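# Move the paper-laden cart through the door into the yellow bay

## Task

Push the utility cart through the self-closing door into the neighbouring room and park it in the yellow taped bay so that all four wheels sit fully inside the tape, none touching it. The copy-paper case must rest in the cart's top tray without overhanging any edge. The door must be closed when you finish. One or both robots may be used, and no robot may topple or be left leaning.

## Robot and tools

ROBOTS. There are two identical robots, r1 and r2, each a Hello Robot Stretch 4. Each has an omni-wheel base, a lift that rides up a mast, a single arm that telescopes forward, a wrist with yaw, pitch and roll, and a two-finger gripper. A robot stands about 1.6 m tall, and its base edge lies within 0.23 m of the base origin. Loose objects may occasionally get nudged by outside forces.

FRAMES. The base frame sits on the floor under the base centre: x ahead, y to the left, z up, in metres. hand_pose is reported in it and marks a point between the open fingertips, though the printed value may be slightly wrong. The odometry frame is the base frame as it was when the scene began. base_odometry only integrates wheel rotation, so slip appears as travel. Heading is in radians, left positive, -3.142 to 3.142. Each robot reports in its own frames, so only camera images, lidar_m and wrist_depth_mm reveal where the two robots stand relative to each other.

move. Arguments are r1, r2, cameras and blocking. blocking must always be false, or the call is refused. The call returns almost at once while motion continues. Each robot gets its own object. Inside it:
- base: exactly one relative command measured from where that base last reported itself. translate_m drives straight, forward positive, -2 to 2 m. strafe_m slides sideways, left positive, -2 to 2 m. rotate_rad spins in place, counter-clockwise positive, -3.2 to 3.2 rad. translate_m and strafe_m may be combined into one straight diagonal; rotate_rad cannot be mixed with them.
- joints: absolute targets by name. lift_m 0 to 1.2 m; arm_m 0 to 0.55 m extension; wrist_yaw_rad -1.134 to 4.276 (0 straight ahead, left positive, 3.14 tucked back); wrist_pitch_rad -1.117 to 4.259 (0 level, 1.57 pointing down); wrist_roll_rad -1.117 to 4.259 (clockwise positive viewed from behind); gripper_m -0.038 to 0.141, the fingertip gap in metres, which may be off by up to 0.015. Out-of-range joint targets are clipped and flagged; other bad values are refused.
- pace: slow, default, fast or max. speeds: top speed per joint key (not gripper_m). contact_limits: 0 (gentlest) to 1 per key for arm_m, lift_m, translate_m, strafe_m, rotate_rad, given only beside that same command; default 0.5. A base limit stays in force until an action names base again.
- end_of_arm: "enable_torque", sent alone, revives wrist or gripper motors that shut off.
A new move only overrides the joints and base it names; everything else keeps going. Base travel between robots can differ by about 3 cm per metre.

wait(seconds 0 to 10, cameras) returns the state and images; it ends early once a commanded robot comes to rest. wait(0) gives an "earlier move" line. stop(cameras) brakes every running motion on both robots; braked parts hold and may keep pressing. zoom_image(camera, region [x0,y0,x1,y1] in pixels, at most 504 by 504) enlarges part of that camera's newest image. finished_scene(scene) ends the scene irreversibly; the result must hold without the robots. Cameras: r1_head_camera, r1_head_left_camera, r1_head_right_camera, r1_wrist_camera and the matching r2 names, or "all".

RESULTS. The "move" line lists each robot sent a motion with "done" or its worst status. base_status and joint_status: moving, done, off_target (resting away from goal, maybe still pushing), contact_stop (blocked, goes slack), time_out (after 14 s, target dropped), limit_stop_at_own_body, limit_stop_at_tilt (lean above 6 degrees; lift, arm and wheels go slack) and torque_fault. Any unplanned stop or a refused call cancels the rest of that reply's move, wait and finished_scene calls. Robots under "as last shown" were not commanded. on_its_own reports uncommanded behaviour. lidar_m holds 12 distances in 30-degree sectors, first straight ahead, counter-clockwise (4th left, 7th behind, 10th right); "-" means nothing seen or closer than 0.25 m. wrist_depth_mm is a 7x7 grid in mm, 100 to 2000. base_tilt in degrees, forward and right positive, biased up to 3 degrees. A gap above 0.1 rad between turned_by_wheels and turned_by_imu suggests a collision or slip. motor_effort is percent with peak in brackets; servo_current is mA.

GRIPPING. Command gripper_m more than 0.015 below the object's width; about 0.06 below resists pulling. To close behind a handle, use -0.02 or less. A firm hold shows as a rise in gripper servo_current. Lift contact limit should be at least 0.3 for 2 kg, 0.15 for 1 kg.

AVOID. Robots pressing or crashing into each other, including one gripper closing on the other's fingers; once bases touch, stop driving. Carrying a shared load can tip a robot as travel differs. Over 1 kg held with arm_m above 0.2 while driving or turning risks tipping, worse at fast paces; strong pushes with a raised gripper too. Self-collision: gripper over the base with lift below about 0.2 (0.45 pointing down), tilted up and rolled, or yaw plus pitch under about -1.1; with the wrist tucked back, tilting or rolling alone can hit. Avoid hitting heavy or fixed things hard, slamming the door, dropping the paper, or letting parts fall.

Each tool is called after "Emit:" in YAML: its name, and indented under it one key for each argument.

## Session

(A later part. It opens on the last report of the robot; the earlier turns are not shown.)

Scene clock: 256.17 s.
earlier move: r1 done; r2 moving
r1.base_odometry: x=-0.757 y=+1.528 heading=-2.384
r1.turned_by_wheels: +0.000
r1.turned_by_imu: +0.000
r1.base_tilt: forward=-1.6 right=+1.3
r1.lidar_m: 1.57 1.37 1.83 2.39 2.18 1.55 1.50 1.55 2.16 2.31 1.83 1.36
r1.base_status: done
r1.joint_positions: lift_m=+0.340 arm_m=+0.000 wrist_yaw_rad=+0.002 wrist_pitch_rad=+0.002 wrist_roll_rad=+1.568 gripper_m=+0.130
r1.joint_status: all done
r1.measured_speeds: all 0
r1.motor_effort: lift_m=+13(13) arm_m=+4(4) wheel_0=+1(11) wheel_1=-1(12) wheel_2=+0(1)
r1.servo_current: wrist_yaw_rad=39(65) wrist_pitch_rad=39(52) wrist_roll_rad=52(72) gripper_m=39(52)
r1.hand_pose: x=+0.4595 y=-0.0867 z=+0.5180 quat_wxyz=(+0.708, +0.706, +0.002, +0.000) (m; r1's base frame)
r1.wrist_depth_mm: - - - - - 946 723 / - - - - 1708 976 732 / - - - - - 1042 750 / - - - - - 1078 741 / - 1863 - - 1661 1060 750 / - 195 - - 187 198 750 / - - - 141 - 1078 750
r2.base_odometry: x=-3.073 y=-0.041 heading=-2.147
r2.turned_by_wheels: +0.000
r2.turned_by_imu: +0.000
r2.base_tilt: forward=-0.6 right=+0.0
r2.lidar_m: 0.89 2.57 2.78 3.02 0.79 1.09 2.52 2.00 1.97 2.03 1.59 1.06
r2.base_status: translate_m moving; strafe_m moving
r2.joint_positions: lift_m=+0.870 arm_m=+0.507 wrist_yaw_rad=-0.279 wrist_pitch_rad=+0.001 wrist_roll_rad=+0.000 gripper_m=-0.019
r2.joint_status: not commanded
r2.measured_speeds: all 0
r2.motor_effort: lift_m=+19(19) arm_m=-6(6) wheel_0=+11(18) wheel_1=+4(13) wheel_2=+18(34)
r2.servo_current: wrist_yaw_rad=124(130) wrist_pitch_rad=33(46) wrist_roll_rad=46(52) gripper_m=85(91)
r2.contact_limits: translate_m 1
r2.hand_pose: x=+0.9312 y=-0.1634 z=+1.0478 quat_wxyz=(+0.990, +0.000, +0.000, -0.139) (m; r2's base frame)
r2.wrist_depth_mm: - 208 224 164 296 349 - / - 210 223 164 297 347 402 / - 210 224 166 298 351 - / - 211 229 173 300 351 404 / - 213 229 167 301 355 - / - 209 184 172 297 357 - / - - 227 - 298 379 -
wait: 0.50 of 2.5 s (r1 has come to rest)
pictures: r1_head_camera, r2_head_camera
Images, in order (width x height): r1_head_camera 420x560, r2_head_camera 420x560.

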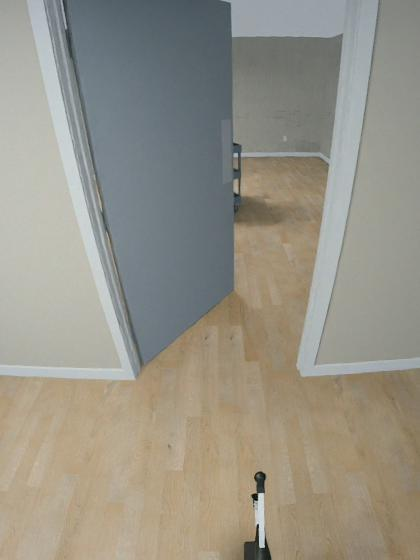

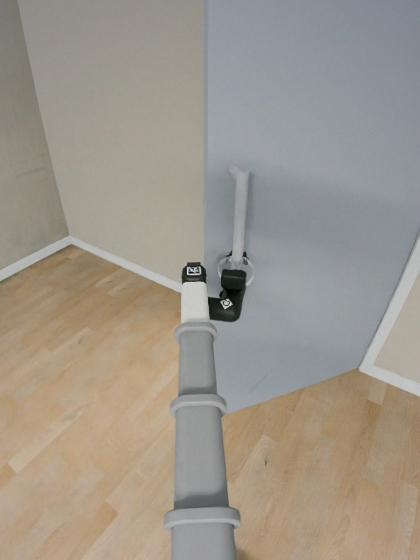

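Emit:
move:
  r2: {"base":{"translate_m":-0.253,"strafe_m":-0.202},"contact_limits":{"translate_m":1.0}}
  blocking: false
  cameras: []

Emit:
wait:
  seconds: 2.5
  cameras: ["r1_head_camera","r1_head_left_camera","r1_head_right_camera","r2_head_camera"]

Scene clock: 260.07 s.
earlier move: r2 done
move: r2 moving
r1: as last shown
r1.lidar_m: 1.57 1.38 1.82 2.35 2.20 1.58 1.50 1.58 2.15 2.32 1.83 1.32
r1.motor_effort: lift_m=+13(13) arm_m=+4(4) wheel_0=+0(1) wheel_1=-1(1) wheel_2=+0(0)
r1.servo_current: wrist_yaw_rad=52(65) wrist_pitch_rad=39(52) wrist_roll_rad=65(65) gripper_m=39(46)
r1.wrist_depth_mm: - - - - - 946 723 / - - - - 1808 991 741 / - - - - - 1042 732 / - - - - - 1078 750 / - - - - 1618 1078 741 / - 195 - - 188 200 750 / - - - 141 - 1008 741
r2.base_odometry: x=-3.076 y=-0.007 heading=-2.143
r2.turned_by_wheels: +0.004
r2.turned_by_imu: +0.009
r2.base_tilt: forward=-0.6 right=+0.0
r2.lidar_m: 0.88 2.59 2.82 1.13 0.79 1.17 2.50 1.96 1.93 2.05 1.62 1.05
r2.base_status: translate_m moving; strafe_m moving
r2.joint_positions: lift_m=+0.870 arm_m=+0.507 wrist_yaw_rad=-0.279 wrist_pitch_rad=+0.001 wrist_roll_rad=+0.000 gripper_m=-0.019
r2.joint_status: not commanded
r2.measured_speeds: translate_m=-0.106 strafe_m=-0.079 rotate_rad=-0.004 lift_m=+0.000 arm_m=+0.000 wrist_yaw_rad=+0.000 wrist_pitch_rad=+0.000 wrist_roll_rad=+0.000
r2.motor_effort: lift_m=+19(19) arm_m=-6(6) wheel_0=+23(24) wheel_1=-2(4) wheel_2=+28(30)
r2.servo_current: wrist_yaw_rad=124(137) wrist_pitch_rad=39(39) wrist_roll_rad=39(59) gripper_m=85(91)
r2.contact_limits: translate_m 1
r2.hand_pose: x=+0.9312 y=-0.1634 z=+1.0478 quat_wxyz=(+0.990, +0.000, +0.000, -0.139) (m; r2's base frame)
r2.wrist_depth_mm: - 209 226 264 300 353 - / - 209 224 265 301 355 - / - 211 225 167 301 355 - / - 211 229 177 301 357 - / - 211 226 167 303 362 - / - 209 181 168 297 364 - / - 209 228 - 294 387 -
pictures: none
No camera images: "cameras" was empty.

Scene clock: 262.07 s.
earlier move: r2 done
r1.base_odometry: x=-0.757 y=+1.528 heading=-2.384
r1.turned_by_wheels: +0.000
r1.turned_by_imu: +0.000
r1.base_tilt: forward=-1.6 right=+1.2
r1.lidar_m: 1.66 1.36 1.79 2.38 2.20 1.58 1.50 1.57 2.16 2.32 1.85 1.36
r1.base_status: not commanded
r1.joint_positions: lift_m=+0.340 arm_m=+0.000 wrist_yaw_rad=+0.002 wrist_pitch_rad=+0.002 wrist_roll_rad=+1.568 gripper_m=+0.130
r1.joint_status: not commanded
r1.measured_speeds: all 0
r1.motor_effort: lift_m=+13(13) arm_m=+4(4) wheel_0=+0(1) wheel_1=-1(1) wheel_2=+0(0)
r1.servo_current: wrist_yaw_rad=59(65) wrist_pitch_rad=39(52) wrist_roll_rad=46(72) gripper_m=39(46)
r1.hand_pose: x=+0.4595 y=-0.0867 z=+0.5180 quat_wxyz=(+0.708, +0.706, +0.002, +0.000) (m; r1's base frame)
r1.wrist_depth_mm: - - - - - 946 715 / - - - - 1756 976 732 / - - - - - 1042 741 / - - - - - 1060 741 / - - - - 1983 1078 750 / - 195 - - 189 200 741 / - - - 140 - 1078 750
r2.base_odometry: x=-3.106 y=+0.281 heading=-2.142
r2.turned_by_wheels: +0.001
r2.turned_by_imu: +0.102
r2.base_tilt: forward=-0.6 right=+0.0
r2.lidar_m: 0.87 3.07 3.07 0.92 1.03 3.73 2.02 1.67 1.67 1.92 1.61 1.08
r2.base_status: done
r2.joint_positions: lift_m=+0.870 arm_m=+0.507 wrist_yaw_rad=-0.278 wrist_pitch_rad=+0.001 wrist_roll_rad=+0.000 gripper_m=-0.019
r2.joint_status: not commanded
r2.measured_speeds: all 0
r2.on_its_own: wrist_yaw_rad is at rest, and its servo_current (130 mA) is outside its rest range (0 to 104 mA)
r2.motor_effort: lift_m=+19(19) arm_m=-8(9) wheel_0=+27(34) wheel_1=+10(12) wheel_2=+25(33)
r2.servo_current: wrist_yaw_rad=130(143) wrist_pitch_rad=39(46) wrist_roll_rad=46(59) gripper_m=85(98)
r2.contact_limits: translate_m 1
r2.hand_pose: x=+0.9314 y=-0.1633 z=+1.0478 quat_wxyz=(+0.990, +0.000, +0.000, -0.139) (m; r2's base frame)
r2.wrist_depth_mm: - 201 217 276 322 389 - / - 202 222 277 324 392 - / - 206 219 277 325 379 - / - 203 224 279 325 379 - / - 207 220 172 327 384 - / - 196 179 182 327 384 - / - 193 226 - 137 - -
wait: 2.00 of 2.5 s (r2 has come to rest)
pictures: r1_head_camera, r1_head_left_camera, r1_head_right_camera, r2_head_camera
Images, in order (width x height): r1_head_camera 420x560, r1_head_left_camera 420x672, r1_head_right_camera 420x672, r2_head_camera 420x560.

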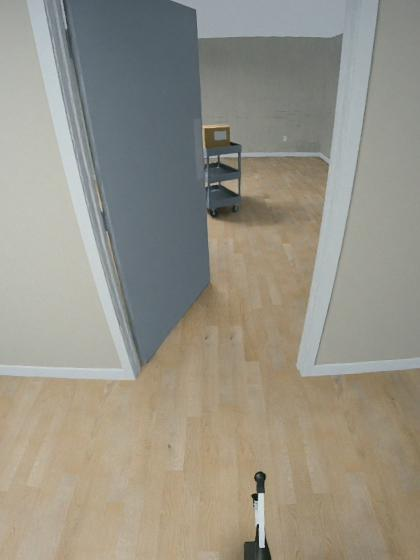

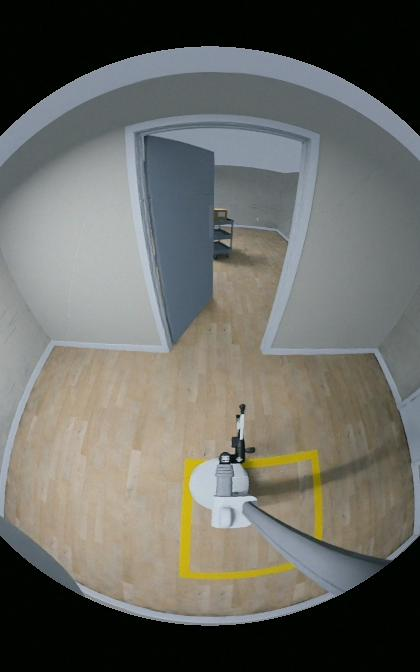

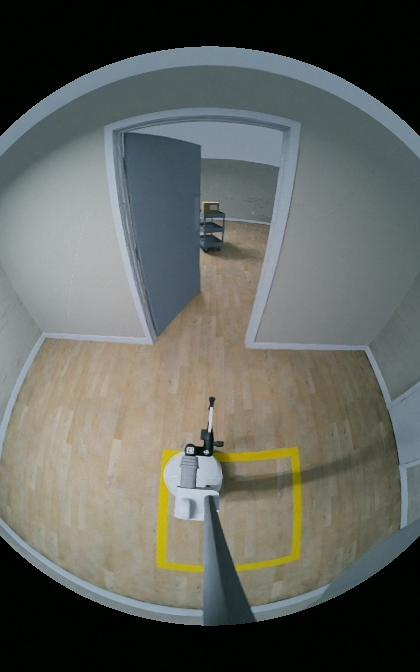

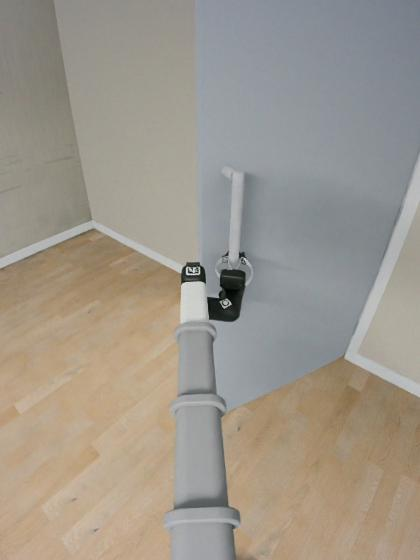

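Emit:
move:
  r2: {"base":{"translate_m":-0.2,"strafe_m":-0.26},"contact_limits":{"translate_m":1.0}}
  blocking: false
  cameras: []

Emit:
wait:
  seconds: 3
  cameras: ["r1_head_camera","r2_head_camera","r2_head_left_camera"]

Scene clock: 276.17 s.
move: r2 moving
r1: as last shown
r1.turned_by_imu: -0.001
r1.base_tilt: forward=-1.6 right=+1.3
r1.lidar_m: 1.66 1.39 1.76 2.37 2.19 1.57 1.51 1.58 2.14 2.32 1.85 1.35
r1.servo_current: wrist_yaw_rad=59(59) wrist_pitch_rad=46(46) wrist_roll_rad=46(46) gripper_m=39(46)
r1.wrist_depth_mm: - - - - - 960 715 / - - - - 1708 976 723 / - - - - - 1042 732 / - - - - - 1078 750 / - - - - - 1078 750 / - 195 - - 188 199 759 / - - - 141 - 1060 750
r2.base_odometry: x=-3.117 y=+0.310 heading=-2.138
r2.turned_by_wheels: +0.004
r2.turned_by_imu: +0.036
r2.base_tilt: forward=-0.7 right=+0.0
r2.lidar_m: 0.88 3.10 3.11 0.93 1.09 3.36 1.91 1.62 1.66 1.87 1.62 1.08
r2.base_status: translate_m moving; strafe_m moving
r2.joint_positions: lift_m=+0.870 arm_m=+0.507 wrist_yaw_rad=-0.278 wrist_pitch_rad=+0.001 wrist_roll_rad=+0.000 gripper_m=-0.019
r2.joint_status: not commanded
r2.measured_speeds: translate_m=-0.076 strafe_m=-0.097 rotate_rad=-0.003 lift_m=+0.000 arm_m=+0.000 wrist_yaw_rad=+0.000 wrist_pitch_rad=+0.000 wrist_roll_rad=+0.000
r2.motor_effort: lift_m=+19(19) arm_m=-9(9) wheel_0=+27(27) wheel_1=-2(8) wheel_2=+28(29)
r2.servo_current: wrist_yaw_rad=130(130) wrist_pitch_rad=33(46) wrist_roll_rad=46(52) gripper_m=85(91)
r2.contact_limits: translate_m 1
r2.hand_pose: x=+0.9315 y=-0.1633 z=+1.0478 quat_wxyz=(+0.990, +0.000, +0.000, -0.139) (m; r2's base frame)
r2.wrist_depth_mm: - 202 221 272 315 377 - / - 202 223 167 315 379 - / - 208 223 167 319 379 - / - 204 228 177 319 379 - / - 208 224 175 319 382 - / - 204 181 168 303 384 - / - 212 225 - 307 - -
pictures: none
No camera images: "cameras" was empty.

Scene clock: 278.30 s.
earlier move: r2 done
r1.base_odometry: x=-0.757 y=+1.528 heading=-2.384
r1.turned_by_wheels: +0.000
r1.turned_by_imu: +0.000
r1.base_tilt: forward=-1.6 right=+1.3
r1.lidar_m: 1.73 1.36 1.82 2.38 2.20 1.58 1.50 1.57 2.17 2.32 1.86 1.34
r1.base_status: not commanded
r1.joint_positions: lift_m=+0.340 arm_m=+0.000 wrist_yaw_rad=+0.002 wrist_pitch_rad=+0.002 wrist_roll_rad=+1.568 gripper_m=+0.130
r1.joint_status: not commanded
r1.measured_speeds: all 0
r1.motor_effort: lift_m=+13(13) arm_m=+4(4) wheel_0=+0(1) wheel_1=-1(1) wheel_2=+0(0)
r1.servo_current: wrist_yaw_rad=46(59) wrist_pitch_rad=39(52) wrist_roll_rad=52(65) gripper_m=46(46)
r1.hand_pose: x=+0.4595 y=-0.0867 z=+0.5180 quat_wxyz=(+0.708, +0.706, +0.002, +0.000) (m; r1's base frame)
r1.wrist_depth_mm: - - - - - 976 723 / - - - - 1756 976 732 / - - - - - 1060 732 / - - - - - 1060 741 / - - - - - 1060 750 / - 200 185 - 194 198 750 / - - - 141 - 1098 759
r2.base_odometry: x=-3.218 y=+0.589 heading=-2.137
r2.turned_by_wheels: +0.001
r2.turned_by_imu: +0.208
r2.base_tilt: forward=-0.7 right=+0.0
r2.lidar_m: 0.90 3.33 1.24 1.19 4.32 2.14 1.49 1.39 1.46 1.59 1.49 1.03
r2.base_status: done
r2.joint_positions: lift_m=+0.870 arm_m=+0.507 wrist_yaw_rad=-0.277 wrist_pitch_rad=+0.001 wrist_roll_rad=+0.000 gripper_m=-0.019
r2.joint_status: not commanded
r2.measured_speeds: all 0
r2.on_its_own: wrist_yaw_rad is at rest, and its servo_current (143 mA) is outside its rest range (0 to 104 mA)
r2.motor_effort: lift_m=+19(19) arm_m=-8(9) wheel_0=+27(34) wheel_1=+10(12) wheel_2=+25(33)
r2.servo_current: wrist_yaw_rad=143(143) wrist_pitch_rad=39(46) wrist_roll_rad=46(59) gripper_m=78(91)
r2.contact_limits: translate_m 1
r2.hand_pose: x=+0.9316 y=-0.1630 z=+1.0478 quat_wxyz=(+0.990, +0.000, +0.000, -0.138) (m; r2's base frame)
r2.wrist_depth_mm: - 209 222 264 294 342 384 / - 213 225 264 296 340 387 / - 213 224 266 296 342 387 / - 214 227 265 297 343 392 / - 216 224 174 297 347 392 / - 210 180 182 300 349 397 / - 210 229 - 137 368 -
wait: 2.13 of 3 s (r2 has come to rest)
pictures: r1_head_camera, r2_head_camera, r2_head_left_camera
Images, in order (width x height): r1_head_camera 420x560, r2_head_camera 420x560, r2_head_left_camera 420x672.

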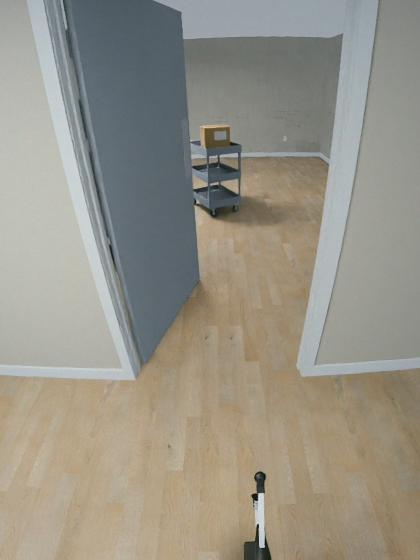

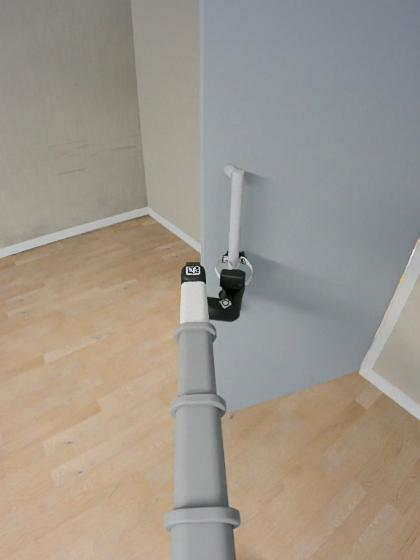

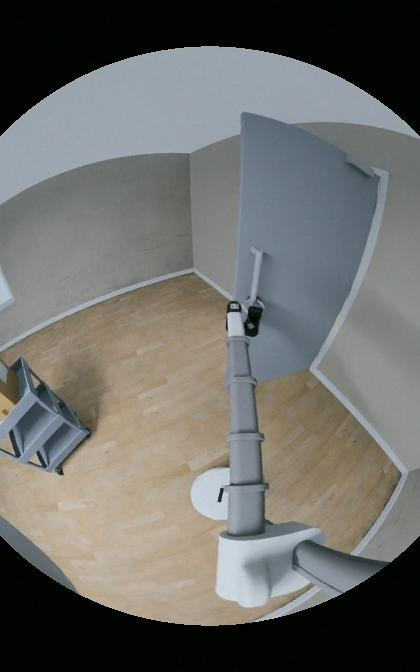

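Emit:
move:
  r2: {"base":{"translate_m":-0.29,"strafe_m":-0.12},"contact_limits":{"translate_m":1.0}}
  r1: {"base":{"strafe_m":-0.08}}
  blocking: false
  cameras: []

Emit:
wait:
  seconds: 1
  cameras: []

Emit:
wait:
  seconds: 2
  cameras: ["r1_head_camera","r2_head_camera"]

Scene clock: 292.63 s.
move: r1 moving; r2 moving
r1.base_odometry: x=-0.782 y=+1.554 heading=-2.384
r1.turned_by_wheels: +0.000
r1.turned_by_imu: -0.001
r1.base_tilt: forward=-1.6 right=+1.3
r1.lidar_m: 1.77 1.39 1.81 2.39 2.15 1.60 1.48 1.55 2.16 2.27 1.84 1.32
r1.base_status: strafe_m moving
r1.joint_positions: lift_m=+0.340 arm_m=+0.000 wrist_yaw_rad=+0.002 wrist_pitch_rad=+0.002 wrist_roll_rad=+1.568 gripper_m=+0.130
r1.joint_status: not commanded
r1.measured_speeds: translate_m=+0.001 strafe_m=-0.141 rotate_rad=-0.004 lift_m=+0.000 arm_m=+0.000 wrist_yaw_rad=+0.000 wrist_pitch_rad=+0.000 wrist_roll_rad=+0.000
r1.motor_effort: lift_m=+13(13) arm_m=+4(4) wheel_0=+9(10) wheel_1=-7(11) wheel_2=+0(1)
r1.servo_current: wrist_yaw_rad=52(59) wrist_pitch_rad=39(46) wrist_roll_rad=39(65) gripper_m=39(52)
r1.hand_pose: x=+0.4595 y=-0.0867 z=+0.5180 quat_wxyz=(+0.708, +0.706, +0.002, +0.000) (m; r1's base frame)
r1.wrist_depth_mm: - - - - - 960 723 / - - - - - 991 723 / - - - - - 1025 741 / - - - - - 1060 741 / - - - - - 1060 750 / - 200 185 - 209 199 750 / - - - 141 - 1098 750
r2.base_odometry: x=-3.212 y=+0.622 heading=-2.134
r2.turned_by_wheels: +0.003
r2.turned_by_imu: +0.021
r2.base_tilt: forward=-0.6 right=+0.0
r2.lidar_m: 0.88 3.35 1.19 1.24 4.29 2.08 1.44 1.36 1.44 1.58 1.50 1.05
r2.base_status: translate_m moving; strafe_m moving
r2.joint_positions: lift_m=+0.870 arm_m=+0.507 wrist_yaw_rad=-0.277 wrist_pitch_rad=+0.001 wrist_roll_rad=+0.000 gripper_m=-0.019
r2.joint_status: not commanded
r2.measured_speeds: translate_m=-0.124 strafe_m=-0.051 rotate_rad=+0.000 lift_m=+0.000 arm_m=+0.000 wrist_yaw_rad=+0.000 wrist_pitch_rad=+0.000 wrist_roll_rad=+0.000
r2.motor_effort: lift_m=+19(19) arm_m=-9(9) wheel_0=+11(23) wheel_1=-3(9) wheel_2=+29(35)
r2.servo_current: wrist_yaw_rad=137(143) wrist_pitch_rad=39(52) wrist_roll_rad=52(52) gripper_m=85(91)
r2.contact_limits: translate_m 1
r2.hand_pose: x=+0.9317 y=-0.1630 z=+1.0478 quat_wxyz=(+0.990, +0.000, +0.000, -0.138) (m; r2's base frame)
r2.wrist_depth_mm: - 213 226 172 294 342 389 / - 214 224 165 293 343 392 / - 215 229 166 297 343 392 / - 216 229 172 297 347 392 / - 216 229 167 300 349 397 / - 214 183 172 294 351 397 / - 220 228 - 294 370 -
pictures: none
No camera images: "cameras" was empty.

Scene clock: 293.47 s.
earlier move: r1 done; r2 moving
r1.base_odometry: x=-0.812 y=+1.586 heading=-2.384
r1.turned_by_wheels: +0.000
r1.turned_by_imu: +0.000
r1.base_tilt: forward=-1.6 right=+1.3
r1.lidar_m: 1.40 1.40 1.79 2.45 2.18 1.58 1.51 1.56 2.15 2.23 1.84 1.31
r1.base_status: done
r1.joint_positions: lift_m=+0.340 arm_m=+0.000 wrist_yaw_rad=+0.002 wrist_pitch_rad=+0.002 wrist_roll_rad=+1.568 gripper_m=+0.130
r1.joint_status: not commanded
r1.measured_speeds: all 0
r1.motor_effort: lift_m=+13(13) arm_m=+3(4) wheel_0=+0(10) wheel_1=-1(11) wheel_2=+0(1)
r1.servo_current: wrist_yaw_rad=39(59) wrist_pitch_rad=52(52) wrist_roll_rad=52(65) gripper_m=39(52)
r1.hand_pose: x=+0.4595 y=-0.0867 z=+0.5180 quat_wxyz=(+0.708, +0.706, +0.002, +0.000) (m; r1's base frame)
r1.wrist_depth_mm: - - - - - 946 723 / - - - - - 960 723 / - - - - 1756 1060 732 / - - - - - 1098 732 / - - - - - 1078 750 / - 211 - - 1863 200 750 / - - - 141 1576 1078 750
r2.base_odometry: x=-3.180 y=+0.809 heading=-2.136
r2.turned_by_wheels: -0.002
r2.turned_by_imu: +0.004
r2.base_tilt: forward=-0.7 right=+0.1
r2.lidar_m: 0.90 3.55 1.34 1.38 4.28 1.77 1.26 1.18 1.25 1.59 1.50 1.09
r2.base_status: translate_m moving; strafe_m moving
r2.joint_positions: lift_m=+0.870 arm_m=+0.507 wrist_yaw_rad=-0.277 wrist_pitch_rad=+0.001 wrist_roll_rad=+0.000 gripper_m=-0.019
r2.joint_status: not commanded
r2.measured_speeds: translate_m=-0.206 strafe_m=-0.087 rotate_rad=-0.006 lift_m=+0.000 arm_m=+0.000 wrist_yaw_rad=+0.000 wrist_pitch_rad=+0.000 wrist_roll_rad=+0.000
r2.motor_effort: lift_m=+19(19) arm_m=-9(9) wheel_0=+1(23) wheel_1=-1(9) wheel_2=+14(35)
r2.servo_current: wrist_yaw_rad=137(143) wrist_pitch_rad=39(52) wrist_roll_rad=46(52) gripper_m=78(91)
r2.contact_limits: translate_m 1
r2.hand_pose: x=+0.9317 y=-0.1630 z=+1.0478 quat_wxyz=(+0.990, +0.000, +0.000, -0.138) (m; r2's base frame)
r2.wrist_depth_mm: - 194 225 163 336 - - / - 195 222 165 334 404 - / - 196 224 167 336 407 - / - 196 223 167 338 - - / - 196 229 168 338 - - / - 197 190 168 182 - - / - 193 219 - 355 - -
wait: 0.83 of 1 s (r1 has come to rest)
pictures: none
No camera images: "cameras" was empty.

Scene clock: 294.87 s.
earlier move: r2 done
r1.base_odometry: x=-0.812 y=+1.586 heading=-2.384
r1.turned_by_wheels: +0.000
r1.turned_by_imu: +0.000
r1.base_tilt: forward=-1.6 right=+1.3
r1.lidar_m: 1.41 1.39 1.78 2.43 2.18 1.57 1.49 1.54 2.17 2.22 1.81 1.32
r1.base_status: done
r1.joint_positions: lift_m=+0.340 arm_m=+0.000 wrist_yaw_rad=+0.002 wrist_pitch_rad=+0.002 wrist_roll_rad=+1.568 gripper_m=+0.130
r1.joint_status: not commanded
r1.measured_speeds: all 0
r1.motor_effort: lift_m=+13(13) arm_m=+4(4) wheel_0=+1(10) wheel_1=+0(11) wheel_2=+0(1)
r1.servo_current: wrist_yaw_rad=46(65) wrist_pitch_rad=39(52) wrist_roll_rad=46(78) gripper_m=46(52)
r1.hand_pose: x=+0.4595 y=-0.0867 z=+0.5180 quat_wxyz=(+0.708, +0.706, +0.002, +0.000) (m; r1's base frame)
r1.wrist_depth_mm: - - - - - 960 715 / - - - - - 976 732 / - - - - 1756 1042 732 / - - - - - 1078 759 / - - - - - 1060 750 / - 211 - - 1921 200 750 / - - - 147 1661 1078 759
r2.base_odometry: x=-3.164 y=+0.898 heading=-2.139
r2.turned_by_wheels: -0.003
r2.turned_by_imu: -0.008
r2.base_tilt: forward=-0.6 right=+0.1
r2.lidar_m: 0.88 3.62 1.40 1.46 4.25 1.68 1.18 1.10 1.13 1.52 1.53 1.11
r2.base_status: done
r2.joint_positions: lift_m=+0.870 arm_m=+0.507 wrist_yaw_rad=-0.292 wrist_pitch_rad=+0.001 wrist_roll_rad=+0.000 gripper_m=-0.019
r2.joint_status: not commanded
r2.measured_speeds: all 0
r2.motor_effort: lift_m=+19(19) arm_m=-9(10) wheel_0=-16(23) wheel_1=-9(12) wheel_2=+1(35)
r2.servo_current: wrist_yaw_rad=52(143) wrist_pitch_rad=39(52) wrist_roll_rad=59(59) gripper_m=78(91)
r2.contact_limits: translate_m 1
r2.hand_pose: x=+0.9292 y=-0.1668 z=+1.0478 quat_wxyz=(+0.989, +0.000, +0.000, -0.146) (m; r2's base frame)
r2.wrist_depth_mm: - 181 227 164 359 - - / - 182 221 166 359 - - / - 183 223 167 362 - - / - 184 223 167 364 - - / - 189 229 169 366 - - / - 185 187 170 179 - - / - 141 216 - - - -
wait: 1.40 of 2 s (r2 has come to rest)
pictures: r1_head_camera, r2_head_camera
Images, in order (width x height): r1_head_camera 420x560, r2_head_camera 420x560.

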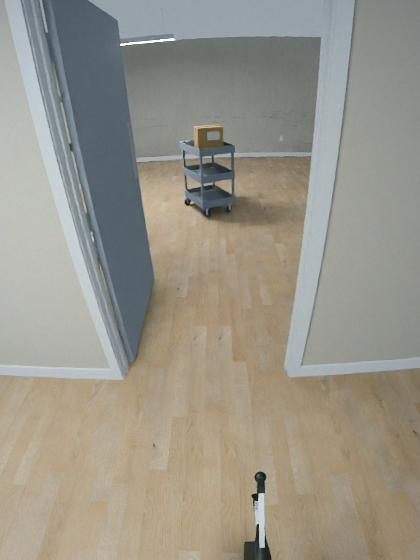

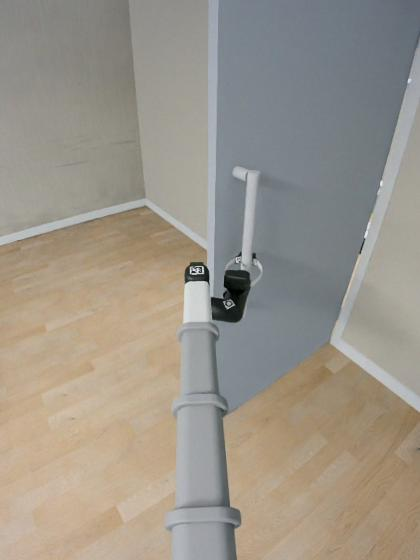

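Emit:
zoom_image:
  camera: "r1_head_camera"
  region: [150, 110, 270, 230]

Emit:
move:
  r1: {"base":{"translate_m":1.5},"pace":"max"}
  blocking: false
  cameras: []

Emit:
wait:
  seconds: 4.5
  cameras: ["r1_head_camera","r1_head_left_camera"]

Scaled by 4.200 from the camera's 420x560 image, which has a finer 600x800 frame.

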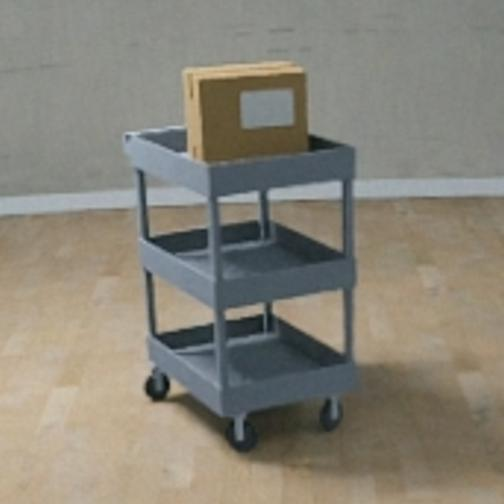

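Scene clock: 302.37 s.
move: r1 moving
r1.base_odometry: x=-0.854 y=+1.546 heading=-2.384
r1.turned_by_wheels: +0.000
r1.turned_by_imu: +0.000
r1.base_tilt: forward=-1.6 right=+1.3
r1.lidar_m: 3.67 1.35 1.70 2.46 2.26 1.63 1.56 1.64 2.23 2.22 1.73 1.27
r1.base_status: translate_m moving
r1.joint_positions: lift_m=+0.340 arm_m=+0.000 wrist_yaw_rad=+0.002 wrist_pitch_rad=+0.002 wrist_roll_rad=+1.568 gripper_m=+0.130
r1.joint_status: not commanded
r1.measured_speeds: translate_m=+0.225 strafe_m=-0.001 rotate_rad=-0.003 lift_m=+0.000 arm_m=+0.000 wrist_yaw_rad=+0.000 wrist_pitch_rad=+0.000 wrist_roll_rad=+0.000
r1.motor_effort: lift_m=+13(13) arm_m=+4(4) wheel_0=+7(10) wheel_1=+8(10) wheel_2=-13(13)
r1.servo_current: wrist_yaw_rad=26(65) wrist_pitch_rad=46(46) wrist_roll_rad=52(52) gripper_m=39(46)
r1.hand_pose: x=+0.4595 y=-0.0867 z=+0.5180 quat_wxyz=(+0.708, +0.706, +0.002, +0.000) (m; r1's base frame)
r1.wrist_depth_mm: - - - - - 1025 723 / - - - - - 960 741 / - - - - - 1060 732 / - - - - - 1060 750 / - - - - - 1060 750 / - 211 - - 1921 200 759 / - - - 147 1708 1078 750
r2: as last shown
r2.turned_by_wheels: +0.000
r2.turned_by_imu: +0.000
r2.lidar_m: 0.90 3.62 1.40 1.46 4.26 1.68 1.18 1.11 1.15 1.55 1.55 1.11
r2.motor_effort: lift_m=+19(19) arm_m=-9(10) wheel_0=-17(17) wheel_1=-9(10) wheel_2=+1(1)
r2.servo_current: wrist_yaw_rad=46(72) wrist_pitch_rad=39(46) wrist_roll_rad=52(52) gripper_m=85(85)
r2.contact_limits: translate_m 1
r2.wrist_depth_mm: - 181 227 164 362 - - / - 182 222 166 362 - - / - 183 222 167 362 - - / - 183 223 167 364 - - / - 189 230 169 366 - - / - 183 186 170 179 - - / - 141 217 - - - -
pictures: none
No camera images: "cameras" was empty.

Scene clock: 306.13 s.
earlier move: r1 done
r1.base_odometry: x=-1.901 y=+0.555 heading=-2.384
r1.turned_by_wheels: +0.000
r1.turned_by_imu: +0.001
r1.base_tilt: forward=-1.6 right=+1.3
r1.lidar_m: 2.22 0.88 0.61 0.55 0.64 3.12 3.04 3.14 0.36 0.35 2.31 3.16
r1.base_status: done
r1.joint_positions: lift_m=+0.340 arm_m=+0.000 wrist_yaw_rad=+0.002 wrist_pitch_rad=+0.002 wrist_roll_rad=+1.568 gripper_m=+0.130
r1.joint_status: not commanded
r1.measured_speeds: all 0
r1.motor_effort: lift_m=+14(14) arm_m=+4(4) wheel_0=+1(11) wheel_1=-1(10) wheel_2=+2(14)
r1.servo_current: wrist_yaw_rad=52(78) wrist_pitch_rad=46(52) wrist_roll_rad=52(65) gripper_m=46(52)
r1.hand_pose: x=+0.4595 y=-0.0867 z=+0.5180 quat_wxyz=(+0.708, +0.706, +0.002, +0.000) (m; r1's base frame)
r1.wrist_depth_mm: - - - - 1863 1042 732 / - - - - 1983 1042 732 / - - - - - 1060 741 / - - - - - 1060 750 / - - - - - 1060 750 / - 211 - - 1863 199 750 / - - - 149 1756 1098 750
r2.base_odometry: x=-3.164 y=+0.898 heading=-2.139
r2.turned_by_wheels: +0.000
r2.turned_by_imu: +0.001
r2.base_tilt: forward=-0.6 right=+0.1
r2.lidar_m: 0.90 3.64 1.37 1.42 4.27 1.65 1.14 1.11 1.16 1.53 1.53 1.07
r2.base_status: not commanded
r2.joint_positions: lift_m=+0.870 arm_m=+0.507 wrist_yaw_rad=-0.292 wrist_pitch_rad=+0.001 wrist_roll_rad=+0.000 gripper_m=-0.019
r2.joint_status: not commanded
r2.measured_speeds: all 0
r2.motor_effort: lift_m=+19(19) arm_m=-9(10) wheel_0=-17(17) wheel_1=-9(10) wheel_2=+1(1)
r2.servo_current: wrist_yaw_rad=65(72) wrist_pitch_rad=46(52) wrist_roll_rad=52(59) gripper_m=78(91)
r2.contact_limits: translate_m 1
r2.hand_pose: x=+0.9292 y=-0.1668 z=+1.0478 quat_wxyz=(+0.989, +0.000, +0.000, -0.146) (m; r2's base frame)
r2.wrist_depth_mm: - 181 226 165 359 - - / - 182 222 166 362 - - / - 183 222 167 362 - - / - 183 222 167 362 - - / - 189 229 169 364 - - / - 183 186 171 179 - - / - 141 217 - - - -
wait: 3.77 of 4.5 s (r1 has come to rest)
pictures: r1_head_camera, r1_head_left_camera
Images, in order (width x height): r1_head_camera 420x560, r1_head_left_camera 420x672.

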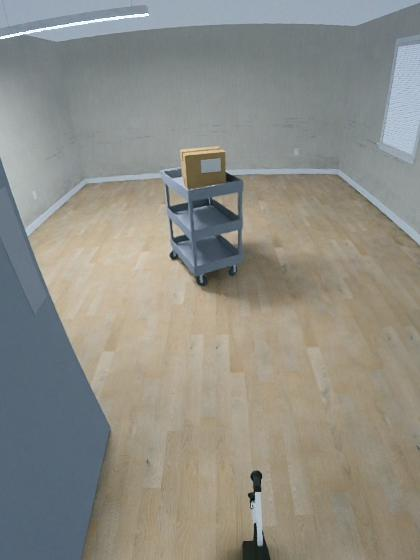

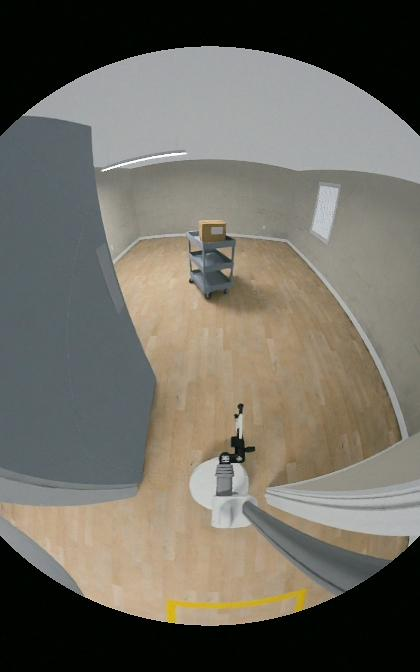

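Emit:
move:
  r1: {"base":{"translate_m":0.5},"pace":"fast"}
  blocking: false
  cameras: []

Emit:
wait:
  seconds: 3
  cameras: []

Emit:
move:
  r1: {"base":{"translate_m":0.85,"strafe_m":-0.5},"pace":"fast","joints":{"arm_m":0.2}}
  blocking: false
  cameras: []

Emit:
wait:
  seconds: 5
  cameras: []

Emit:
move:
  r1: {"base":{"rotate_rad":0.57}}
  blocking: false
  cameras: []

Emit:
wait:
  seconds: 3
  cameras: ["r1_head_camera","r1_wrist_camera"]

Scene clock: 326.80 s.
move: r1 moving
r1.base_odometry: x=-1.938 y=+0.520 heading=-2.384
r1.turned_by_wheels: +0.000
r1.turned_by_imu: +0.000
r1.base_tilt: forward=-1.6 right=+1.3
r1.lidar_m: 2.15 0.88 0.61 0.55 0.64 3.16 3.08 3.17 0.36 0.44 2.31 3.13
r1.base_status: translate_m moving
r1.joint_positions: lift_m=+0.340 arm_m=+0.000 wrist_yaw_rad=+0.002 wrist_pitch_rad=+0.002 wrist_roll_rad=+1.568 gripper_m=+0.130
r1.joint_status: not commanded
r1.measured_speeds: translate_m=+0.195 strafe_m=+0.000 rotate_rad=-0.004 lift_m=+0.000 arm_m=+0.000 wrist_yaw_rad=+0.000 wrist_pitch_rad=+0.000 wrist_roll_rad=+0.000
r1.motor_effort: lift_m=+14(14) arm_m=+4(4) wheel_0=+9(10) wheel_1=+7(9) wheel_2=-12(12)
r1.servo_current: wrist_yaw_rad=52(59) wrist_pitch_rad=39(46) wrist_roll_rad=52(59) gripper_m=46(52)
r1.hand_pose: x=+0.4595 y=-0.0867 z=+0.5180 quat_wxyz=(+0.708, +0.706, +0.002, +0.000) (m; r1's base frame)
r1.wrist_depth_mm: - - - - 1863 1025 723 / - - - - 1983 1042 715 / - - - - - 1060 741 / - - - - - 1060 750 / - - - - 1983 1078 750 / - 211 - - 1808 199 750 / - - - 149 1756 1078 750
r2: as last shown
r2.turned_by_imu: +0.000
r2.lidar_m: 0.89 3.64 1.39 1.47 4.27 1.64 1.16 1.10 1.13 1.52 1.52 1.08
r2.motor_effort: lift_m=+19(19) arm_m=-9(9) wheel_0=-17(17) wheel_1=-9(9) wheel_2=+1(1)
r2.servo_current: wrist_yaw_rad=65(65) wrist_pitch_rad=46(46) wrist_roll_rad=39(59) gripper_m=85(85)
r2.contact_limits: translate_m 1
r2.wrist_depth_mm: - 181 226 164 359 - - / - 182 222 166 362 - - / - 183 221 167 359 - - / - 183 223 167 364 - - / - 189 230 169 364 - - / - 183 186 170 179 - - / - 141 217 - - - -
pictures: none
No camera images: "cameras" was empty.

Scene clock: 328.83 s.
earlier move: r1 done
r1.base_odometry: x=-2.264 y=+0.211 heading=-2.384
r1.turned_by_wheels: +0.000
r1.turned_by_imu: +0.001
r1.base_tilt: forward=-1.6 right=+1.3
r1.lidar_m: 1.73 3.60 0.63 0.57 0.61 0.88 3.57 0.67 0.80 2.17 2.29 3.14
r1.base_status: done
r1.joint_positions: lift_m=+0.340 arm_m=+0.000 wrist_yaw_rad=+0.002 wrist_pitch_rad=+0.002 wrist_roll_rad=+1.568 gripper_m=+0.130
r1.joint_status: not commanded
r1.measured_speeds: all 0
r1.motor_effort: lift_m=+14(14) arm_m=+4(4) wheel_0=+2(11) wheel_1=+0(9) wheel_2=+2(13)
r1.servo_current: wrist_yaw_rad=46(72) wrist_pitch_rad=39(52) wrist_roll_rad=39(59) gripper_m=39(52)
r1.hand_pose: x=+0.4595 y=-0.0868 z=+0.5180 quat_wxyz=(+0.708, +0.706, +0.002, +0.000) (m; r1's base frame)
r1.wrist_depth_mm: - - - - 1921 1025 715 / - - - - 1983 1025 732 / - - - - - 1060 732 / - - - - 1661 1060 750 / - - 1708 - 1618 1078 741 / - 211 1537 - 1464 200 750 / - - - 149 1708 1078 759
r2.base_odometry: x=-3.164 y=+0.898 heading=-2.139
r2.turned_by_wheels: +0.000
r2.turned_by_imu: +0.000
r2.base_tilt: forward=-0.7 right=+0.1
r2.lidar_m: 0.88 3.63 1.41 1.46 4.27 1.68 1.18 1.10 1.13 1.57 1.52 1.10
r2.base_status: not commanded
r2.joint_positions: lift_m=+0.870 arm_m=+0.507 wrist_yaw_rad=-0.292 wrist_pitch_rad=+0.001 wrist_roll_rad=+0.000 gripper_m=-0.019
r2.joint_status: not commanded
r2.measured_speeds: all 0
r2.motor_effort: lift_m=+19(19) arm_m=-9(10) wheel_0=-17(17) wheel_1=-9(10) wheel_2=+1(1)
r2.servo_current: wrist_yaw_rad=52(72) wrist_pitch_rad=39(46) wrist_roll_rad=39(59) gripper_m=78(85)
r2.contact_limits: translate_m 1
r2.hand_pose: x=+0.9292 y=-0.1668 z=+1.0478 quat_wxyz=(+0.989, +0.000, +0.000, -0.146) (m; r2's base frame)
r2.wrist_depth_mm: - 181 226 164 357 - - / - 182 221 166 362 - - / - 183 221 167 362 - - / - 183 223 167 364 - - / - 188 229 169 366 - - / - 184 187 170 180 - - / - 141 216 - - - -
wait: 2.03 of 3 s (r1 has come to rest)
pictures: none
No camera images: "cameras" was empty.

Scene clock: 329.33 s.
move: r1 moving
r1.base_odometry: x=-2.321 y=+0.198 heading=-2.384
r1.turned_by_wheels: +0.000
r1.turned_by_imu: -0.001
r1.base_tilt: forward=-1.6 right=+1.3
r1.lidar_m: 1.67 3.64 0.67 0.63 0.66 0.92 3.64 0.70 0.86 2.20 2.28 3.06
r1.base_status: translate_m moving; strafe_m moving
r1.joint_positions: lift_m=+0.340 arm_m=+0.076 wrist_yaw_rad=+0.002 wrist_pitch_rad=+0.002 wrist_roll_rad=+1.568 gripper_m=+0.130
r1.joint_status: arm_m moving
r1.measured_speeds: translate_m=+0.193 strafe_m=-0.115 rotate_rad=-0.005 lift_m=+0.000 arm_m=+0.293 wrist_yaw_rad=+0.000 wrist_pitch_rad=+0.000 wrist_roll_rad=+0.000
r1.motor_effort: lift_m=+14(14) arm_m=+4(7) wheel_0=+12(14) wheel_1=-3(4) wheel_2=-11(13)
r1.servo_current: wrist_yaw_rad=46(65) wrist_pitch_rad=33(46) wrist_roll_rad=46(65) gripper_m=39(46)
r1.hand_pose: x=+0.5356 y=-0.0869 z=+0.5180 quat_wxyz=(+0.708, +0.706, +0.001, +0.000) (m; r1's base frame)
r1.wrist_depth_mm: - - - - 1921 1025 723 / - - - - 1921 1060 732 / - - - - - 1042 723 / - - - - - 1078 741 / - - - - 1708 1078 750 / - 212 184 - 211 200 741 / - - - 149 1661 1078 759
r2: as last shown
r2.base_tilt: forward=-0.6 right=+0.1
r2.lidar_m: 0.89 1.58 1.39 1.44 4.28 1.65 1.17 1.08 1.17 1.54 1.54 1.11
r2.motor_effort: lift_m=+19(19) arm_m=-9(9) wheel_0=-17(17) wheel_1=-9(9) wheel_2=+1(1)
r2.servo_current: wrist_yaw_rad=65(65) wrist_pitch_rad=39(46) wrist_roll_rad=26(59) gripper_m=78(85)
r2.contact_limits: translate_m 1
r2.wrist_depth_mm: - 181 226 165 362 - - / - 182 222 166 362 - - / - 183 222 167 362 - - / - 183 223 167 362 - - / - 189 231 169 366 - - / - 183 186 170 179 - - / - 141 217 - - - -
pictures: none
No camera images: "cameras" was empty.

Scene clock: 332.53 s.
earlier move: r1 done
r1.base_odometry: x=-3.226 y=-0.010 heading=-2.384
r1.turned_by_wheels: +0.000
r1.turned_by_imu: -0.002
r1.base_tilt: forward=-1.5 right=+1.3
r1.lidar_m: 4.38 1.07 3.14 1.31 1.17 1.55 1.39 1.45 1.82 1.71 1.77 2.43
r1.base_status: done
r1.joint_positions: lift_m=+0.340 arm_m=+0.200 wrist_yaw_rad=+0.002 wrist_pitch_rad=+0.002 wrist_roll_rad=+1.568 gripper_m=+0.130
r1.joint_status: all done
r1.measured_speeds: all 0
r1.motor_effort: lift_m=+14(14) arm_m=+4(7) wheel_0=-2(15) wheel_1=-1(6) wheel_2=+2(13)
r1.servo_current: wrist_yaw_rad=46(65) wrist_pitch_rad=46(52) wrist_roll_rad=46(65) gripper_m=33(52)
r1.hand_pose: x=+0.6594 y=-0.0869 z=+0.5180 quat_wxyz=(+0.708, +0.706, +0.001, +0.000) (m; r1's base frame)
r1.wrist_depth_mm: - - - - 1921 1025 715 / - - - - 1983 1042 723 / - - - - - 1042 741 / - - - - - 1078 741 / - - - - - 1060 741 / - 211 - - 1808 199 750 / - - - 149 1708 1078 741
r2.base_odometry: x=-3.164 y=+0.898 heading=-2.139
r2.turned_by_wheels: +0.000
r2.turned_by_imu: +0.000
r2.base_tilt: forward=-0.6 right=+0.1
r2.lidar_m: 0.87 1.67 1.41 1.46 4.27 1.67 1.17 1.11 1.16 1.54 1.53 1.09
r2.base_status: not commanded
r2.joint_positions: lift_m=+0.870 arm_m=+0.507 wrist_yaw_rad=-0.292 wrist_pitch_rad=+0.001 wrist_roll_rad=+0.000 gripper_m=-0.019
r2.joint_status: not commanded
r2.measured_speeds: all 0
r2.motor_effort: lift_m=+19(19) arm_m=-9(10) wheel_0=-17(17) wheel_1=-10(10) wheel_2=+1(1)
r2.servo_current: wrist_yaw_rad=59(65) wrist_pitch_rad=39(46) wrist_roll_rad=46(65) gripper_m=78(91)
r2.contact_limits: translate_m 1
r2.hand_pose: x=+0.9292 y=-0.1668 z=+1.0478 quat_wxyz=(+0.989, +0.000, +0.000, -0.146) (m; r2's base frame)
r2.wrist_depth_mm: - 181 227 165 359 - - / - 182 222 166 359 - - / - 183 221 167 359 - - / - 184 224 167 362 - - / - 189 231 169 366 - - / - 183 186 170 179 - - / - 141 216 - - - -
wait: 3.20 of 5 s (r1 has come to rest)
pictures: none
No camera images: "cameras" was empty.

Scene clock: 333.03 s.
move: r1 moving
r1.base_odometry: x=-3.226 y=-0.010 heading=-2.131
r1.turned_by_wheels: +0.253
r1.turned_by_imu: +0.253
r1.base_tilt: forward=-1.6 right=+1.3
r1.lidar_m: 1.09 1.10 1.68 1.18 1.27 1.38 1.39 1.61 1.72 1.71 1.96 3.31
r1.base_status: rotate_rad moving
r1.joint_positions: lift_m=+0.340 arm_m=+0.200 wrist_yaw_rad=+0.002 wrist_pitch_rad=+0.002 wrist_roll_rad=+1.568 gripper_m=+0.130
r1.joint_status: not commanded
r1.measured_speeds: translate_m=+0.000 strafe_m=-0.001 rotate_rad=+0.974 lift_m=+0.000 arm_m=+0.000 wrist_yaw_rad=+0.000 wrist_pitch_rad=+0.000 wrist_roll_rad=+0.000
r1.motor_effort: lift_m=+14(14) arm_m=+4(4) wheel_0=-7(10) wheel_1=-7(9) wheel_2=-7(8)
r1.servo_current: wrist_yaw_rad=52(65) wrist_pitch_rad=39(46) wrist_roll_rad=46(52) gripper_m=46(46)
r1.hand_pose: x=+0.6594 y=-0.0869 z=+0.5180 quat_wxyz=(+0.708, +0.706, +0.001, +0.000) (m; r1's base frame)
r1.wrist_depth_mm: - - - - 1921 1025 715 / - - - - 1983 1042 723 / - - - - - 1042 732 / - - - - - 1078 741 / - - - - - 1042 741 / - 211 - - 1863 200 759 / - 842 - 141 - 691 723
r2: as last shown
r2.lidar_m: 0.89 1.71 1.39 1.45 4.26 1.66 1.19 1.10 1.15 1.55 1.54 1.11
r2.motor_effort: lift_m=+19(19) arm_m=-9(10) wheel_0=-17(17) wheel_1=-9(9) wheel_2=+1(1)
r2.servo_current: wrist_yaw_rad=59(65) wrist_pitch_rad=39(39) wrist_roll_rad=39(59) gripper_m=78(91)
r2.contact_limits: translate_m 1
r2.wrist_depth_mm: - 181 227 164 359 - - / - 182 222 165 359 - - / - 183 222 167 364 - - / - 183 224 167 362 - - / - 189 230 169 366 - - / - 183 187 171 180 - - / - 141 217 - - - -
pictures: none
No camera images: "cameras" was empty.

Scene clock: 333.90 s.
earlier move: r1 done
r1.base_odometry: x=-3.226 y=-0.010 heading=-1.814
r1.turned_by_wheels: +0.317
r1.turned_by_imu: +0.319
r1.base_tilt: forward=-1.6 right=+1.3
r1.lidar_m: 1.09 3.10 1.29 1.19 1.61 1.36 1.47 1.79 1.73 1.79 2.53 1.13
r1.base_status: done
r1.joint_positions: lift_m=+0.340 arm_m=+0.200 wrist_yaw_rad=+0.002 wrist_pitch_rad=+0.002 wrist_roll_rad=+1.568 gripper_m=+0.130
r1.joint_status: not commanded
r1.measured_speeds: all 0
r1.motor_effort: lift_m=+14(14) arm_m=+3(4) wheel_0=+0(10) wheel_1=-2(9) wheel_2=+0(8)
r1.servo_current: wrist_yaw_rad=52(65) wrist_pitch_rad=52(52) wrist_roll_rad=52(65) gripper_m=39(46)
r1.hand_pose: x=+0.6594 y=-0.0869 z=+0.5180 quat_wxyz=(+0.708, +0.706, +0.001, +0.000) (m; r1's base frame)
r1.wrist_depth_mm: - - - - 1921 1025 723 / - - - - 1983 960 723 / - 654 - 668 - 676 699 / 809 683 - - - 683 732 / 854 676 - - - 707 741 / - 206 - - - 200 707 / - - - 147 1618 1060 750
r2.base_odometry: x=-3.164 y=+0.898 heading=-2.139
r2.turned_by_wheels: +0.000
r2.turned_by_imu: +0.000
r2.base_tilt: forward=-0.6 right=+0.1
r2.lidar_m: 0.88 1.68 1.39 1.46 4.27 1.67 1.14 1.10 1.14 1.54 1.52 1.11
r2.base_status: not commanded
r2.joint_positions: lift_m=+0.870 arm_m=+0.507 wrist_yaw_rad=-0.292 wrist_pitch_rad=+0.001 wrist_roll_rad=+0.000 gripper_m=-0.019
r2.joint_status: not commanded
r2.measured_speeds: all 0
r2.motor_effort: lift_m=+19(19) arm_m=-9(10) wheel_0=-16(17) wheel_1=-9(10) wheel_2=+1(1)
r2.servo_current: wrist_yaw_rad=65(65) wrist_pitch_rad=39(46) wrist_roll_rad=39(59) gripper_m=85(91)
r2.contact_limits: translate_m 1
r2.hand_pose: x=+0.9292 y=-0.1668 z=+1.0478 quat_wxyz=(+0.989, +0.000, +0.000, -0.146) (m; r2's base frame)
r2.wrist_depth_mm: - 181 227 164 359 - - / - 182 221 166 362 - - / - 183 221 166 362 - - / - 183 223 167 364 - - / - 189 230 169 364 - - / - 184 186 170 179 - - / - 141 217 - - - -
wait: 0.87 of 3 s (r1 has come to rest)
pictures: r1_head_camera, r1_wrist_camera
Images, in order (width x height): r1_head_camera 420x560, r1_wrist_camera 616x392.

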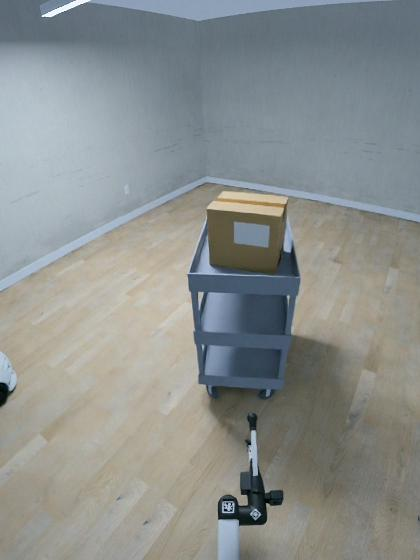

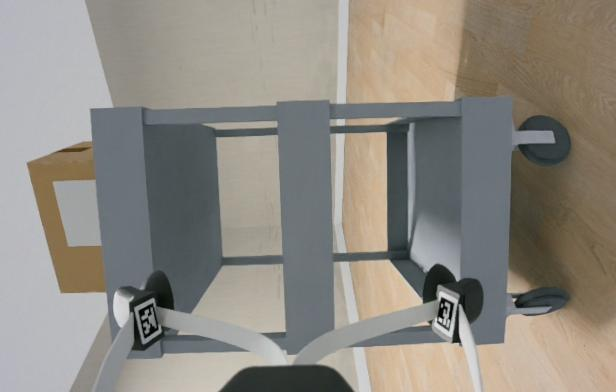

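Emit:
move:
  r1: {"base":{"translate_m":0.42}}
  blocking: false
  cameras: []

Emit:
wait:
  seconds: 4
  cameras: ["r1_wrist_camera"]

Scene clock: 341.83 s.
move: r1 moving
r1.base_odometry: x=-3.233 y=-0.040 heading=-1.814
r1.turned_by_wheels: +0.000
r1.turned_by_imu: +0.000
r1.base_tilt: forward=-1.6 right=+1.3
r1.lidar_m: 1.05 3.09 1.28 1.19 1.59 1.41 1.48 1.82 1.74 1.84 2.57 1.09
r1.base_status: translate_m moving
r1.joint_positions: lift_m=+0.340 arm_m=+0.200 wrist_yaw_rad=+0.002 wrist_pitch_rad=+0.002 wrist_roll_rad=+1.568 gripper_m=+0.130
r1.joint_status: not commanded
r1.measured_speeds: translate_m=+0.121 strafe_m=+0.000 rotate_rad=+0.002 lift_m=+0.000 arm_m=+0.000 wrist_yaw_rad=+0.000 wrist_pitch_rad=+0.000 wrist_roll_rad=+0.000
r1.motor_effort: lift_m=+14(14) arm_m=+3(3) wheel_0=+7(7) wheel_1=+3(7) wheel_2=-9(9)
r1.servo_current: wrist_yaw_rad=39(65) wrist_pitch_rad=46(52) wrist_roll_rad=52(59) gripper_m=46(46)
r1.hand_pose: x=+0.6594 y=-0.0869 z=+0.5180 quat_wxyz=(+0.708, +0.706, +0.001, +0.000) (m; r1's base frame)
r1.wrist_depth_mm: - - - - 1921 1025 723 / - - - - 1983 960 732 / - 634 - - - 654 676 / 778 640 - - - 661 732 / 831 647 - - - 668 732 / - 199 - - 1863 202 715 / - - - 147 1661 1078 741
r2: as last shown
r2.lidar_m: 0.88 1.68 1.40 1.45 4.24 1.68 1.18 1.10 1.15 1.54 1.54 1.11
r2.motor_effort: lift_m=+19(19) arm_m=-9(10) wheel_0=-17(17) wheel_1=-9(9) wheel_2=+1(1)
r2.servo_current: wrist_yaw_rad=52(65) wrist_pitch_rad=39(52) wrist_roll_rad=46(52) gripper_m=85(85)
r2.contact_limits: translate_m 1
r2.wrist_depth_mm: - 181 227 164 359 - - / - 182 221 166 359 - - / - 183 222 167 362 - - / - 183 224 167 364 - - / - 189 230 169 364 - - / - 183 186 170 179 - - / - 141 217 - - - -
pictures: none
No camera images: "cameras" was empty.

Scene clock: 344.23 s.
earlier move: r1 done
r1.base_odometry: x=-3.326 y=-0.418 heading=-1.814
r1.turned_by_wheels: +0.000
r1.turned_by_imu: +0.000
r1.base_tilt: forward=-1.6 right=+1.3
r1.lidar_m: 0.68 2.88 1.38 1.15 1.31 1.75 1.83 2.02 1.94 2.03 2.80 0.69
r1.base_status: done
r1.joint_positions: lift_m=+0.340 arm_m=+0.200 wrist_yaw_rad=+0.002 wrist_pitch_rad=+0.002 wrist_roll_rad=+1.568 gripper_m=+0.130
r1.joint_status: not commanded
r1.measured_speeds: all 0
r1.motor_effort: lift_m=+14(14) arm_m=+2(3) wheel_0=+3(9) wheel_1=+0(7) wheel_2=+1(10)
r1.servo_current: wrist_yaw_rad=33(65) wrist_pitch_rad=39(52) wrist_roll_rad=26(65) gripper_m=46(52)
r1.hand_pose: x=+0.6594 y=-0.0869 z=+0.5180 quat_wxyz=(+0.708, +0.706, +0.001, +0.000) (m; r1's base frame)
r1.wrist_depth_mm: 377 - - - 1397 1008 - / 421 615 - - 1576 - 484 / 415 569 - - 1618 866 496 / 415 569 - - 1661 866 496 / 392 554 - - 1618 878 496 / 387 211 185 - 188 196 500 / 399 544 - 141 1618 1098 508
r2.base_odometry: x=-3.164 y=+0.898 heading=-2.139
r2.turned_by_wheels: +0.000
r2.turned_by_imu: +0.000
r2.base_tilt: forward=-0.6 right=+0.1
r2.lidar_m: 0.86 1.49 1.39 1.43 4.26 1.68 1.18 1.11 1.14 1.50 1.54 1.10
r2.base_status: not commanded
r2.joint_positions: lift_m=+0.870 arm_m=+0.507 wrist_yaw_rad=-0.292 wrist_pitch_rad=+0.001 wrist_roll_rad=+0.000 gripper_m=-0.019
r2.joint_status: not commanded
r2.measured_speeds: all 0
r2.motor_effort: lift_m=+19(19) arm_m=-10(10) wheel_0=-17(17) wheel_1=-9(10) wheel_2=+1(1)
r2.servo_current: wrist_yaw_rad=52(72) wrist_pitch_rad=46(52) wrist_roll_rad=39(59) gripper_m=85(91)
r2.contact_limits: translate_m 1
r2.hand_pose: x=+0.9292 y=-0.1668 z=+1.0478 quat_wxyz=(+0.989, +0.000, +0.000, -0.146) (m; r2's base frame)
r2.wrist_depth_mm: - 181 228 164 359 - - / - 182 221 166 362 - - / - 182 222 166 362 - - / - 184 223 167 362 - - / - 189 230 169 366 - - / - 183 186 171 179 - - / - 141 216 - - - -
wait: 2.40 of 4 s (r1 has come to rest)
pictures: r1_wrist_camera
Images, in order (width x height): r1_wrist_camera 616x392.

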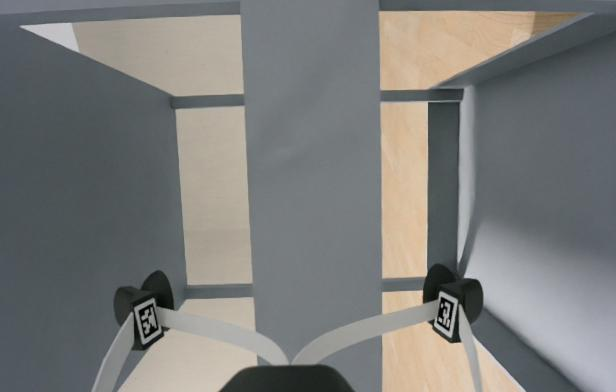

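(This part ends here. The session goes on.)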